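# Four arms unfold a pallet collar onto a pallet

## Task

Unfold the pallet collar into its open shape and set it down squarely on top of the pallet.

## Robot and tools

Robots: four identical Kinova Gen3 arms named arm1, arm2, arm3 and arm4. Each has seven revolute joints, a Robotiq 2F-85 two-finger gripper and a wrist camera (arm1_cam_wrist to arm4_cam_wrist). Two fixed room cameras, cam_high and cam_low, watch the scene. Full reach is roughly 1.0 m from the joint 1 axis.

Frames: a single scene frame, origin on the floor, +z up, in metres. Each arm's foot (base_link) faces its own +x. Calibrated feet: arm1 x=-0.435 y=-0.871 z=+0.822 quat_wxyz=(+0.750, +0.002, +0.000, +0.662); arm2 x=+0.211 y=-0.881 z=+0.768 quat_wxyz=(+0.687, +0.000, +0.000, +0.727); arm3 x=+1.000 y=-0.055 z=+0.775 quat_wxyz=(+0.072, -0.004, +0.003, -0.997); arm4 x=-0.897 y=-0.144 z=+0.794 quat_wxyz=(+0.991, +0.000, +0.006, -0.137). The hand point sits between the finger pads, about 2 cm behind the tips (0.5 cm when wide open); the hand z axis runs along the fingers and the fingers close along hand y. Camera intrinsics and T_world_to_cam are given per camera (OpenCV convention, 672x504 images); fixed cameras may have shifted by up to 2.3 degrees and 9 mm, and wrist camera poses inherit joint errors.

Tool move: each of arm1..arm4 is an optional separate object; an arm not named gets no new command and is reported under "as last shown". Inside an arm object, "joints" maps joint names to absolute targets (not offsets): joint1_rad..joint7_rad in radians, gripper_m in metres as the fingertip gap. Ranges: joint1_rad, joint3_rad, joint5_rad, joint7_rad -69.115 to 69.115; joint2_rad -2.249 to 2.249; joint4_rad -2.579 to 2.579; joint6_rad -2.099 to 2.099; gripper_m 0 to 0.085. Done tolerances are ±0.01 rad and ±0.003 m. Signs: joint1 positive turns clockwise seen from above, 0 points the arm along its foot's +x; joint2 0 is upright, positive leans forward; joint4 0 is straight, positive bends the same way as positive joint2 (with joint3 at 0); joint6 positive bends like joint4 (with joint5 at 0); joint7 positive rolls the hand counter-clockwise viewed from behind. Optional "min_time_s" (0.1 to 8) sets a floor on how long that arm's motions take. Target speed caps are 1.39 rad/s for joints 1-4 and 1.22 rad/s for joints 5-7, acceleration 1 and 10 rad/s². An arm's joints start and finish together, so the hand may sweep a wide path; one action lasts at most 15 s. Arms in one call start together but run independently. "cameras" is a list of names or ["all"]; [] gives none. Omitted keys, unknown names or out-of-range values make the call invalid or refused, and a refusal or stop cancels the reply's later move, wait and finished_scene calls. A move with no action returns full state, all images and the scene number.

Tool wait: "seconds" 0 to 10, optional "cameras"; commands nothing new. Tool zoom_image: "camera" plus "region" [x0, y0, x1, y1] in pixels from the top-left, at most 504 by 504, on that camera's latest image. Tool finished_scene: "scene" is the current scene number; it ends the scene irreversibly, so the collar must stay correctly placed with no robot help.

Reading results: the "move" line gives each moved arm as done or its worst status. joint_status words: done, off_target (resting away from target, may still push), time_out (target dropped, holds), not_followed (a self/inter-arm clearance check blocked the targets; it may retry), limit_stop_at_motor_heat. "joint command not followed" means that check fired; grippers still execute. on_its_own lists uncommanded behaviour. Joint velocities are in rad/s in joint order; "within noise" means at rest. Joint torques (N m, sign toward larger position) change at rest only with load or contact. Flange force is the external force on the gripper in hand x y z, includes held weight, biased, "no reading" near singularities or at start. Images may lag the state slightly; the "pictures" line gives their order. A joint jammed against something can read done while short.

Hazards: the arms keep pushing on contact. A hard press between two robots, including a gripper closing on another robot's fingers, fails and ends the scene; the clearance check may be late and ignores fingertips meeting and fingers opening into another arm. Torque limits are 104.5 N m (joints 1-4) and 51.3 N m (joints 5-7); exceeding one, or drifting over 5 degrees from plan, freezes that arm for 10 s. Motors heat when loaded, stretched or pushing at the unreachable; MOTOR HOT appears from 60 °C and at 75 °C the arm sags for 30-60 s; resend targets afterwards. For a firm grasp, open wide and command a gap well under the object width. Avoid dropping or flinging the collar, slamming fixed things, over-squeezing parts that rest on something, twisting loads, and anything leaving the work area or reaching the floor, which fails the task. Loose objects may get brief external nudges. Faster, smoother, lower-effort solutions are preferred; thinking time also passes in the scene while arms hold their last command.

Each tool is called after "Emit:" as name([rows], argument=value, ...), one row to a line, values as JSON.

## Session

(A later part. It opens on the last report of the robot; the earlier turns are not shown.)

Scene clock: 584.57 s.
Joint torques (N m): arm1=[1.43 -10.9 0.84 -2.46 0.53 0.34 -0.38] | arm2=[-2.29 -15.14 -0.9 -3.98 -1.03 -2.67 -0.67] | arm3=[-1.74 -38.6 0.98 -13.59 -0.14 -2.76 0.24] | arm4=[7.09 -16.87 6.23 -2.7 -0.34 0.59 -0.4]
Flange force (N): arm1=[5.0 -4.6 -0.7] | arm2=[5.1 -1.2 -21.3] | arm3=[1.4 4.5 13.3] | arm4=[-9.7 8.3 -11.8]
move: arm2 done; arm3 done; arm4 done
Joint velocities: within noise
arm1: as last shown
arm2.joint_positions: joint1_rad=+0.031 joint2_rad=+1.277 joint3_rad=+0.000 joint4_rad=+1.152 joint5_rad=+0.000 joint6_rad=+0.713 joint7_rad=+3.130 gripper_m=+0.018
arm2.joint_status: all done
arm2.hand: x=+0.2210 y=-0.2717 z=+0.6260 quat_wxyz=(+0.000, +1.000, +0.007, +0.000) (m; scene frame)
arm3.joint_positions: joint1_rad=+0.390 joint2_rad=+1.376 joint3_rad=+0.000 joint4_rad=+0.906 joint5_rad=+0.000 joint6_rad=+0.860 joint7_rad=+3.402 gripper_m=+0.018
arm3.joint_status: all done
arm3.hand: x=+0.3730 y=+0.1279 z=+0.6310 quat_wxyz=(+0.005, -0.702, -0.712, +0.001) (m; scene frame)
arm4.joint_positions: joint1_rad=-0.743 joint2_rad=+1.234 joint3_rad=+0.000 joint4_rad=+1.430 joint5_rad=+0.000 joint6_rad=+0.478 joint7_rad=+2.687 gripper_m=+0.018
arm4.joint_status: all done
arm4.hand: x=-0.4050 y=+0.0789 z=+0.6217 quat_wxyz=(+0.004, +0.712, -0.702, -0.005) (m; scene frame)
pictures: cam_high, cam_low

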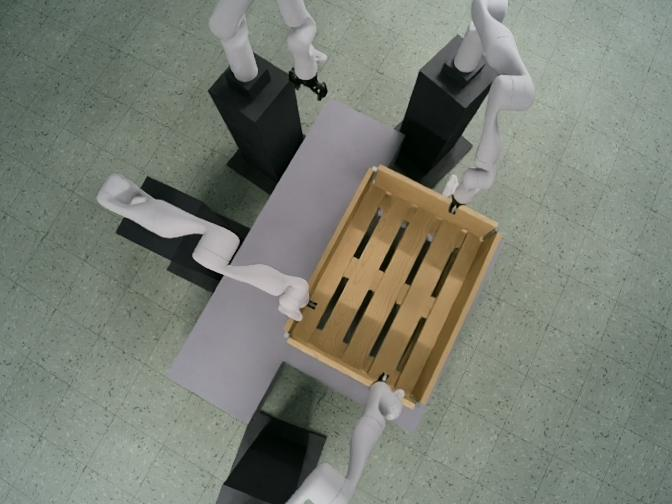

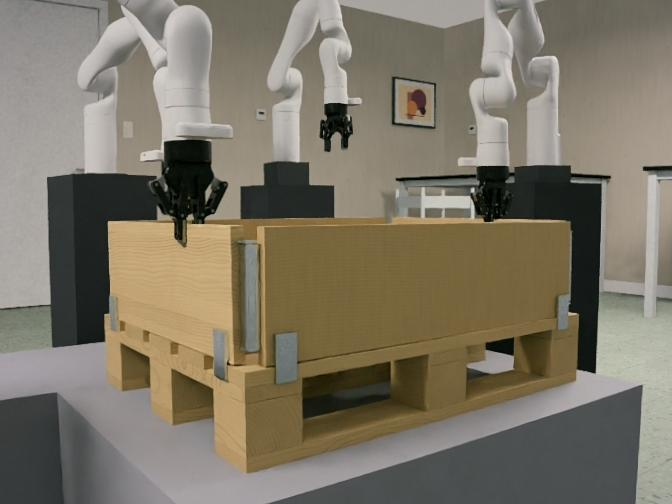

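Emit:
move(arm2={"joints": {"joint2_rad": 1.2737, "joint4_rad": 1.1532, "joint6_rad": 0.7147}, "min_time_s": 0.6}, arm3={"joints": {"joint2_rad": 1.3811, "joint4_rad": 0.9028, "joint6_rad": 0.8577}, "min_time_s": 0.6}, arm4={"joints": {"joint2_rad": 1.2306, "joint4_rad": 1.4313, "joint6_rad": 0.4797}, "min_time_s": 0.6}, cameras=["cam_low"])

Emit:
zoom_image(camera="cam_low", region=[90, 260, 310, 420])

Scene clock: 587.47 s.
Joint torques (N m): arm1=[1.43 -10.93 0.89 -2.39 0.52 0.34 -0.37] | arm2=[-0.75 -32.42 0.88 -5.42 -0.55 1.19 -0.54] | arm3=[-2.04 -29.02 0.83 -11.28 -0.05 -4.18 0.12] | arm4=[5.1 -29.63 4.23 -2.7 -0.99 2.96 -0.57]
Flange force (N): arm1=[5.0 -4.3 -0.6] | arm2=[2.7 -10.5 15.2] | arm3=[1.4 6.5 -4.0] | arm4=[-8.9 0.2 17.9]
move: arm2 done; arm3 done; arm4 done
Joint velocities: within noise
arm1: as last shown
arm2.joint_positions: joint1_rad=+0.031 joint2_rad=+1.274 joint3_rad=+0.000 joint4_rad=+1.153 joint5_rad=+0.000 joint6_rad=+0.715 joint7_rad=+3.130 gripper_m=+0.018
arm2.joint_status: all done
arm2.hand: x=+0.2210 y=-0.2718 z=+0.6274 quat_wxyz=(+0.000, +1.000, +0.007, +0.000) (m; scene frame)
arm3.joint_positions: joint1_rad=+0.390 joint2_rad=+1.381 joint3_rad=+0.000 joint4_rad=+0.903 joint5_rad=+0.000 joint6_rad=+0.858 joint7_rad=+3.402 gripper_m=+0.018
arm3.joint_status: all done
arm3.hand: x=+0.3730 y=+0.1279 z=+0.6285 quat_wxyz=(+0.005, -0.702, -0.712, +0.001) (m; scene frame)
arm4.joint_positions: joint1_rad=-0.743 joint2_rad=+1.231 joint3_rad=+0.000 joint4_rad=+1.431 joint5_rad=+0.000 joint6_rad=+0.480 joint7_rad=+2.687 gripper_m=+0.018
arm4.joint_status: all done
arm4.hand: x=-0.4050 y=+0.0788 z=+0.6231 quat_wxyz=(+0.004, +0.712, -0.702, -0.005) (m; scene frame)
pictures: cam_low

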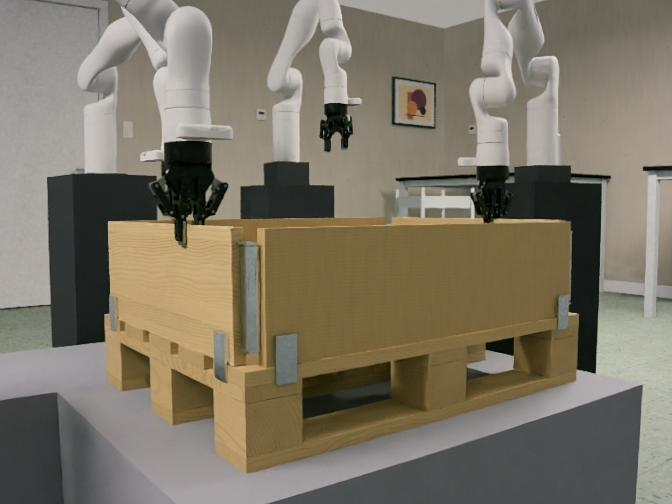

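Scaled by 2.291 from the camera's 672x504 image, which has a finer 960x720 frame.

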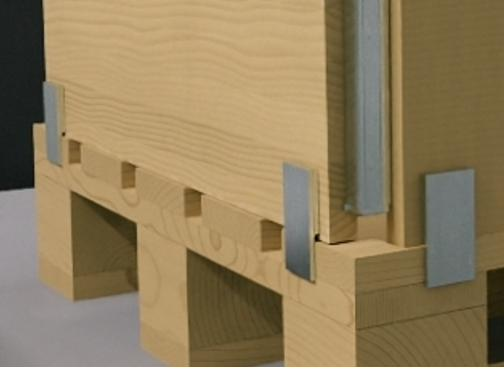

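Emit:
move(arm2={"joints": {"joint2_rad": 1.2752, "joint4_rad": 1.1525, "joint6_rad": 0.7139}, "min_time_s": 0.5}, arm4={"joints": {"joint2_rad": 1.2322, "joint4_rad": 1.4305, "joint6_rad": 0.4789}, "min_time_s": 0.5})

Emit:
move(arm2={"joints": {"gripper_m": 0.045}, "min_time_s": 1.0}, arm3={"joints": {"gripper_m": 0.045}, "min_time_s": 1.0}, arm4={"joints": {"gripper_m": 0.045}, "min_time_s": 1.0}, cameras=["all"])

Scene clock: 589.80 s.
Joint torques (N m): arm1=[1.45 -10.94 0.89 -2.39 0.54 0.33 -0.33] | arm2=[-1.83 -24.99 -0.24 -5.82 -0.83 -1.24 -0.65] | arm3=[-2.31 -28.53 0.57 -11.05 -0.2 -4.17 0.07] | arm4=[4.87 -21.71 4.12 -4.16 -0.83 0.38 -0.47]
Flange force (N): arm1=[5.2 -4.3 -0.7] | arm2=[4.4 -3.9 -2.2] | arm3=[2.0 6.4 -4.7] | arm4=[-5.9 6.5 -3.2]
move: arm2 done; arm4 done
Joint velocities: within noise
arm1, arm3: as last shown
arm2.joint_positions: joint1_rad=+0.031 joint2_rad=+1.275 joint3_rad=+0.000 joint4_rad=+1.152 joint5_rad=+0.000 joint6_rad=+0.714 joint7_rad=+3.130 gripper_m=+0.018
arm2.joint_status: all done
arm2.hand: x=+0.2210 y=-0.2717 z=+0.6267 quat_wxyz=(+0.000, +1.000, +0.007, +0.000) (m; scene frame)
arm3.hand: x=+0.3730 y=+0.1278 z=+0.6285 quat_wxyz=(+0.005, -0.702, -0.712, +0.001) (m; scene frame)
arm4.joint_positions: joint1_rad=-0.743 joint2_rad=+1.232 joint3_rad=+0.000 joint4_rad=+1.431 joint5_rad=+0.000 joint6_rad=+0.479 joint7_rad=+2.687 gripper_m=+0.018
arm4.joint_status: all done
arm4.hand: x=-0.4050 y=+0.0788 z=+0.6224 quat_wxyz=(+0.004, +0.712, -0.702, -0.005) (m; scene frame)
pictures: none

Scene clock: 590.70 s.
Joint torques (N m): arm1=[1.42 -10.93 0.88 -2.41 0.55 0.33 -0.32] | arm2=[-0.91 -25.91 1.05 -4.51 0.13 0.02 0.03] | arm3=[0.41 -24.36 1.76 -5.9 -0.2 -0.35 -0.23] | arm4=[1.51 -22.49 2.41 -3.9 -0.14 0.72 0.25]
Flange force (N): arm1=[5.1 -4.4 -0.7] | arm2=[1.9 -7.8 2.1] | arm3=[0.6 -1.8 -3.8] | arm4=[-1.9 3.6 -0.9]
move: arm2 done; arm3 done; arm4 done
Joint velocities: within noise
arm1.joint_positions: joint1_rad=-0.272 joint2_rad=+0.529 joint3_rad=+0.000 joint4_rad=+2.427 joint5_rad=+0.000 joint6_rad=+0.185 joint7_rad=-0.147 gripper_m=+0.085
arm1.joint_status: not commanded
arm1.hand: x=-0.4497 y=-0.5998 z=+0.8507 quat_wxyz=(+0.001, +0.000, -1.000, -0.002) (m; scene frame)
arm2.joint_positions: joint1_rad=+0.031 joint2_rad=+1.275 joint3_rad=+0.000 joint4_rad=+1.152 joint5_rad=+0.000 joint6_rad=+0.714 joint7_rad=+3.130 gripper_m=+0.045
arm2.joint_status: all done
arm2.hand: x=+0.2210 y=-0.2718 z=+0.6266 quat_wxyz=(+0.000, +1.000, +0.007, +0.000) (m; scene frame)
arm3.joint_positions: joint1_rad=+0.390 joint2_rad=+1.381 joint3_rad=+0.000 joint4_rad=+0.903 joint5_rad=+0.000 joint6_rad=+0.858 joint7_rad=+3.402 gripper_m=+0.045
arm3.joint_status: all done
arm3.hand: x=+0.3730 y=+0.1278 z=+0.6285 quat_wxyz=(+0.005, -0.702, -0.712, +0.001) (m; scene frame)
arm4.joint_positions: joint1_rad=-0.743 joint2_rad=+1.232 joint3_rad=+0.000 joint4_rad=+1.430 joint5_rad=+0.000 joint6_rad=+0.479 joint7_rad=+2.687 gripper_m=+0.045
arm4.joint_status: all done
arm4.hand: x=-0.4050 y=+0.0788 z=+0.6224 quat_wxyz=(+0.004, +0.712, -0.702, -0.005) (m; scene frame)
pictures: arm1_cam_wrist, arm2_cam_wrist, arm3_cam_wrist, arm4_cam_wrist, cam_high, cam_low
camera_calibration:
arm1_cam_wrist: T_world_to_cam=[[-0.0126536, 0.999259, 0.0363439, 0.55742], [0.999683, 0.0118512, 0.0222097, 0.490604], [0.0217625, 0.0366134, -0.999093, 1.03083], [0, 0, 0, 1]] pos_world=[-0.505829, -0.600564, 0.998737]
arm2_cam_wrist: T_world_to_cam=[[0.0196718, -0.999805, -0.00143043, -0.276441], [-0.999802, -0.0196758, 0.00281307, 0.268661], [-0.00284067, 0.00137481, -0.999995, 0.771832], [0, 0, 0, 1]] pos_world=[0.276238, -0.272162, 0.770677]
arm3_cam_wrist: T_world_to_cam=[[0.999642, 0.0253898, -0.00845506, -0.371585], [0.0254501, -0.999651, 0.0071005, 0.166445], [-0.00827183, -0.00731314, -0.999939, 0.780054], [0, 0, 0, 1]] pos_world=[0.373668, 0.181526, 0.775683]
arm4_cam_wrist: T_world_to_cam=[[-0.99966, -0.0182883, 0.0185788, -0.416744], [-0.0182753, 0.999833, 0.000866695, -0.0360253], [-0.0185915, 0.000526868, -0.999827, 0.763458], [0, 0, 0, 1]] pos_world=[-0.403067, 0.0279955, 0.771099]

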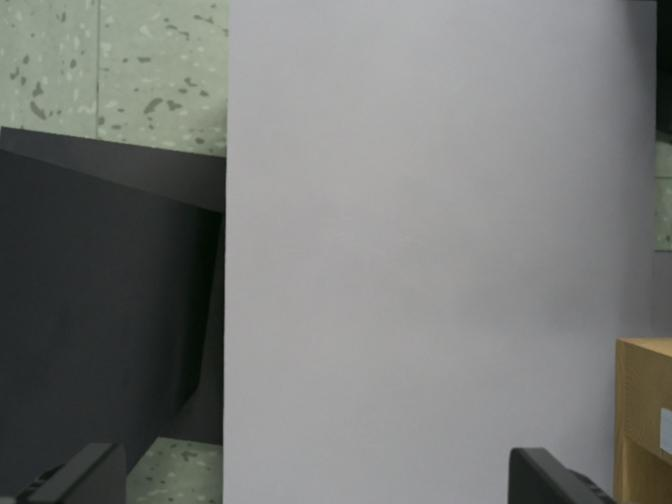

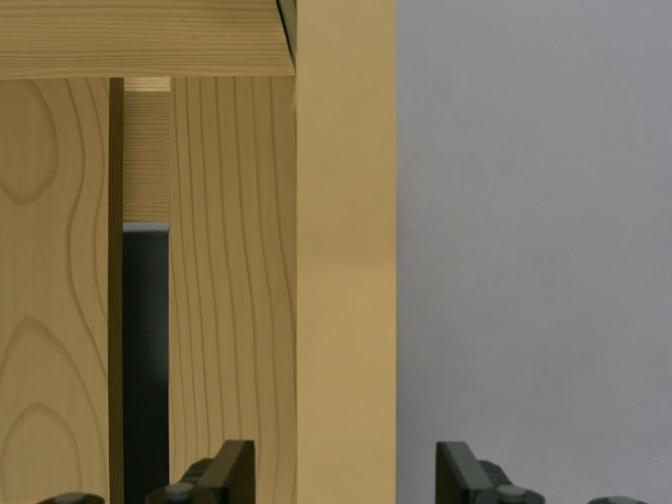

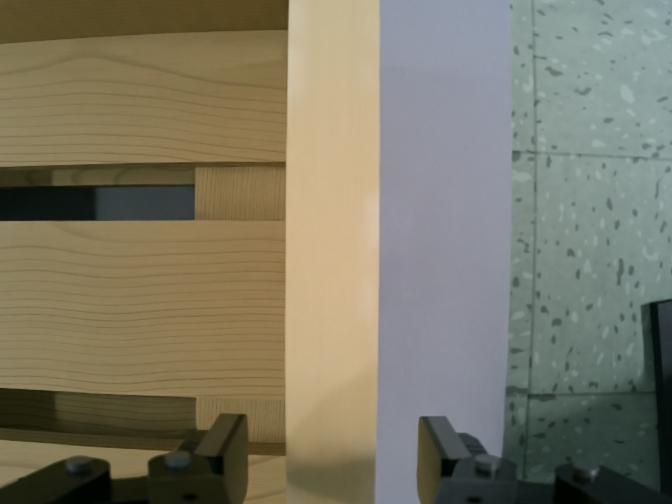

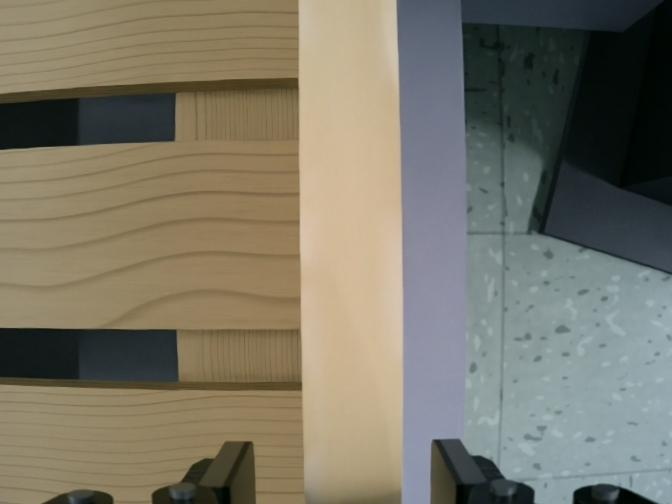

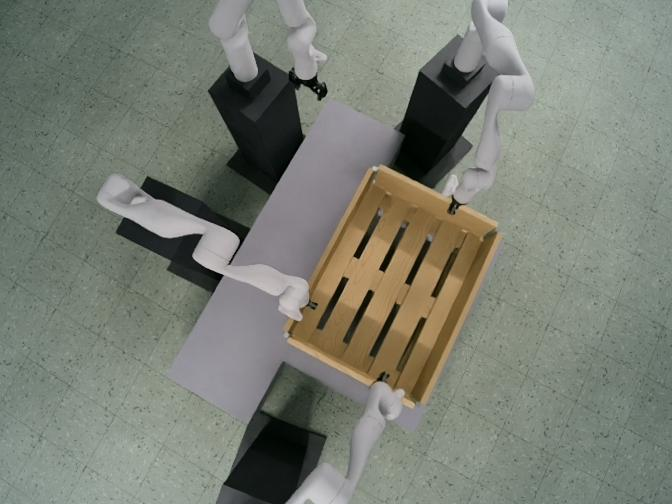

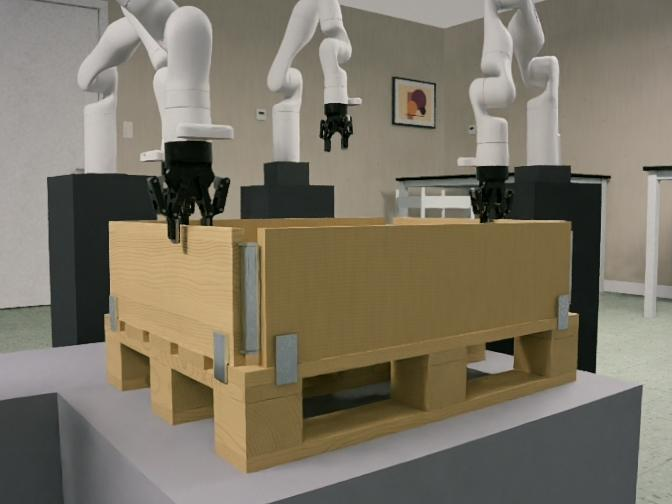

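Emit:
zoom_image(camera="cam_low", region=[90, 200, 340, 420])

Emit:
zoom_image(camera="cam_high", region=[270, 150, 520, 420])

Emit:
zoom_image(camera="arm1_cam_wrist", region=[572, 304, 672, 504])

Emit:
zoom_image(camera="cam_low", region=[480, 200, 620, 360])

Scaled by 2.016 from the camera's 672x504 image, which has a finer 960x720 frame.

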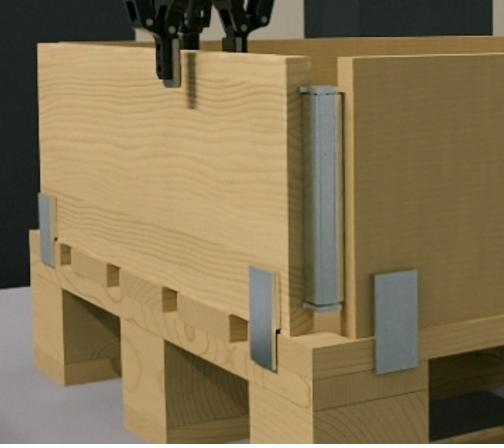

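Scaled by 1.867 from the camera's 672x504 image, which has a finer 960x720 frame.

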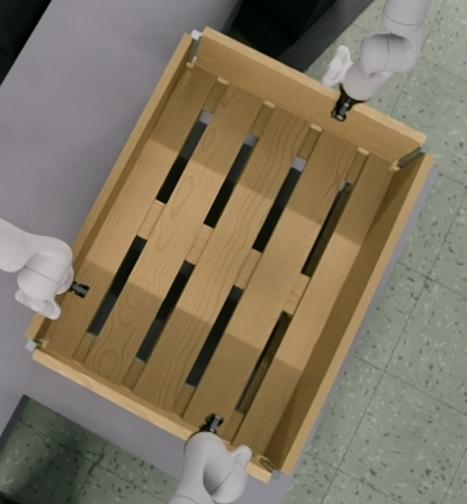

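Scaled by 2.520.

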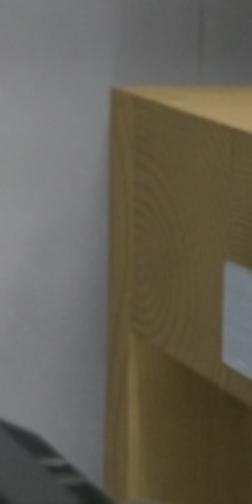

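Scaled by 3.150 from the camera's 672x504 image, which has a finer 960x720 frame.

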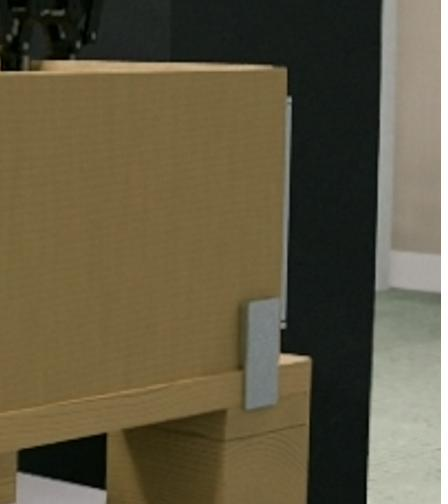

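Emit:
move(arm2={"joints": {"joint2_rad": 1.1383, "joint4_rad": 1.1995, "joint6_rad": 0.8038}, "min_time_s": 1.5}, arm3={"joints": {"joint2_rad": 1.2433, "joint4_rad": 0.9652, "joint6_rad": 0.9331}, "min_time_s": 1.5}, arm4={"joints": {"joint2_rad": 1.0842, "joint4_rad": 1.4868, "joint6_rad": 0.5706}, "min_time_s": 1.5}, cameras=["arm2_cam_wrist", "arm3_cam_wrist", "arm4_cam_wrist", "cam_high", "cam_low"])

Scene clock: 597.10 s.
Joint torques (N m): arm1=[1.45 -10.96 0.84 -2.43 0.52 0.33 -0.33] | arm2=[-1.04 -25.51 0.98 -5.1 0.13 0.04 0.09] | arm3=[0.4 -24.06 1.73 -6.29 -0.16 -0.33 -0.24] | arm4=[1.49 -22.12 2.37 -4.53 -0.17 0.73 0.26]
Flange force (N): arm1=[5.2 -4.4 -0.6] | arm2=[2.0 -7.7 1.2] | arm3=[0.5 -1.5 -4.0] | arm4=[-2.0 3.2 -0.4]
move: arm2 done; arm3 done; arm4 done
Joint velocities: within noise
arm1: as last shown
arm2.joint_positions: joint1_rad=+0.031 joint2_rad=+1.138 joint3_rad=+0.000 joint4_rad=+1.200 joint5_rad=+0.000 joint6_rad=+0.804 joint7_rad=+3.130 gripper_m=+0.045
arm2.joint_status: all done
arm2.hand: x=+0.2210 y=-0.2718 z=+0.6999 quat_wxyz=(+0.000, +1.000, +0.007, +0.000) (m; scene frame)
arm3.joint_positions: joint1_rad=+0.390 joint2_rad=+1.243 joint3_rad=+0.000 joint4_rad=+0.965 joint5_rad=+0.000 joint6_rad=+0.933 joint7_rad=+3.402 gripper_m=+0.045
arm3.joint_status: all done
arm3.hand: x=+0.3737 y=+0.1274 z=+0.7030 quat_wxyz=(+0.005, -0.702, -0.712, +0.001) (m; scene frame)
arm4.joint_positions: joint1_rad=-0.743 joint2_rad=+1.084 joint3_rad=+0.000 joint4_rad=+1.487 joint5_rad=+0.000 joint6_rad=+0.571 joint7_rad=+2.687 gripper_m=+0.045
arm4.joint_status: all done
arm4.hand: x=-0.4041 y=+0.0787 z=+0.6938 quat_wxyz=(+0.004, +0.712, -0.702, -0.005) (m; scene frame)
pictures: arm2_cam_wrist, arm3_cam_wrist, arm4_cam_wrist, cam_high, cam_low
camera_calibration:
arm2_cam_wrist: T_world_to_cam=[[0.0196723, -0.999805, -0.0015304, -0.276352], [-0.999802, -0.0196766, 0.00281111, 0.268454], [-0.00284067, 0.00147479, -0.999995, 0.845159], [0, 0, 0, 1]] pos_world=[0.276238, -0.272262, 0.843977]
arm3_cam_wrist: T_world_to_cam=[[0.999642, 0.0253891, -0.00845505, -0.371543], [0.0254494, -0.999651, 0.00710051, 0.165402], [-0.00827183, -0.00731314, -0.999939, 0.854451], [0, 0, 0, 1]] pos_world=[0.374268, 0.181026, 0.850083]
arm4_cam_wrist: T_world_to_cam=[[-0.99966, -0.0182864, 0.0185806, -0.417176], [-0.0182753, 0.999833, 0.000766712, -0.0358868], [-0.0185915, 0.000426885, -0.999827, 0.834964], [0, 0, 0, 1]] pos_world=[-0.402167, 0.0278957, 0.842599]

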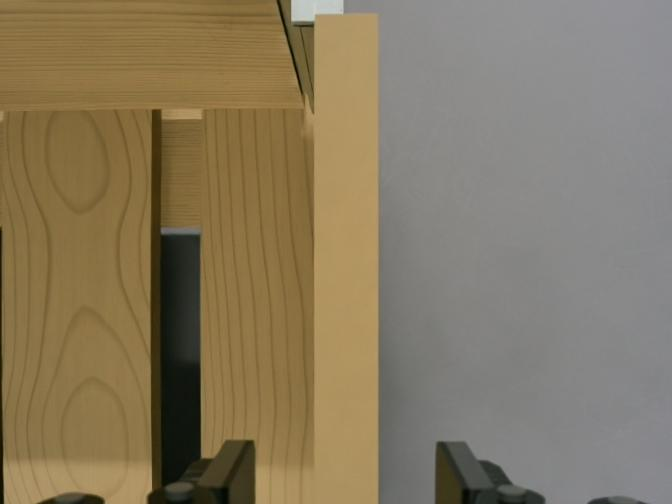

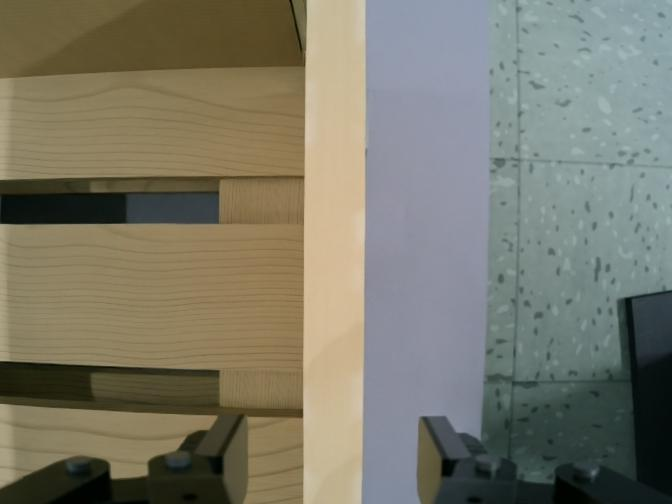

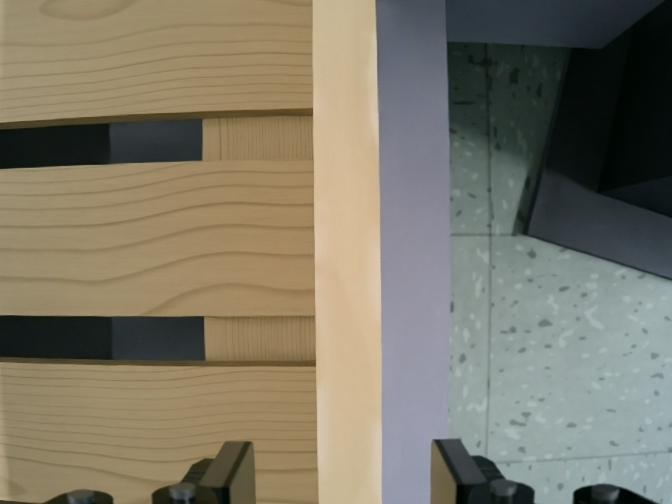

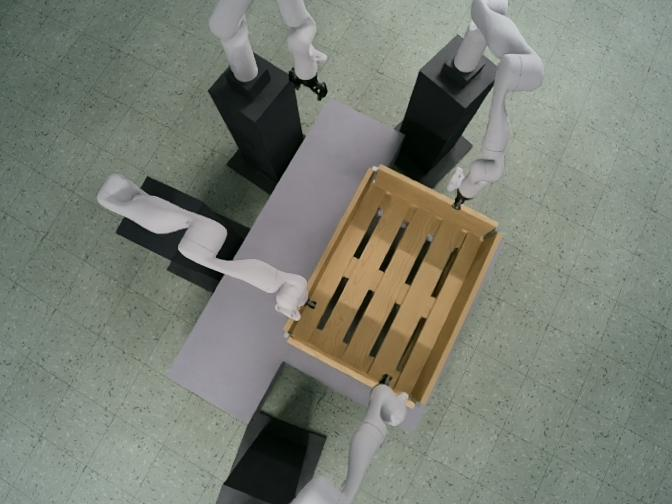

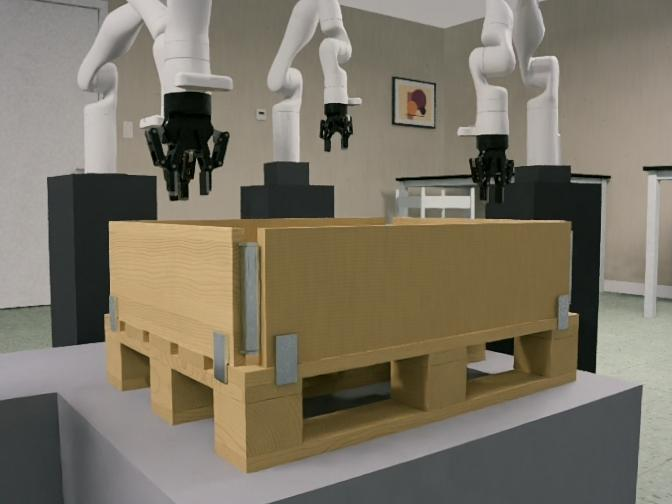

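Emit:
finished_scene(scene=1)

The scene is finished: the task was done.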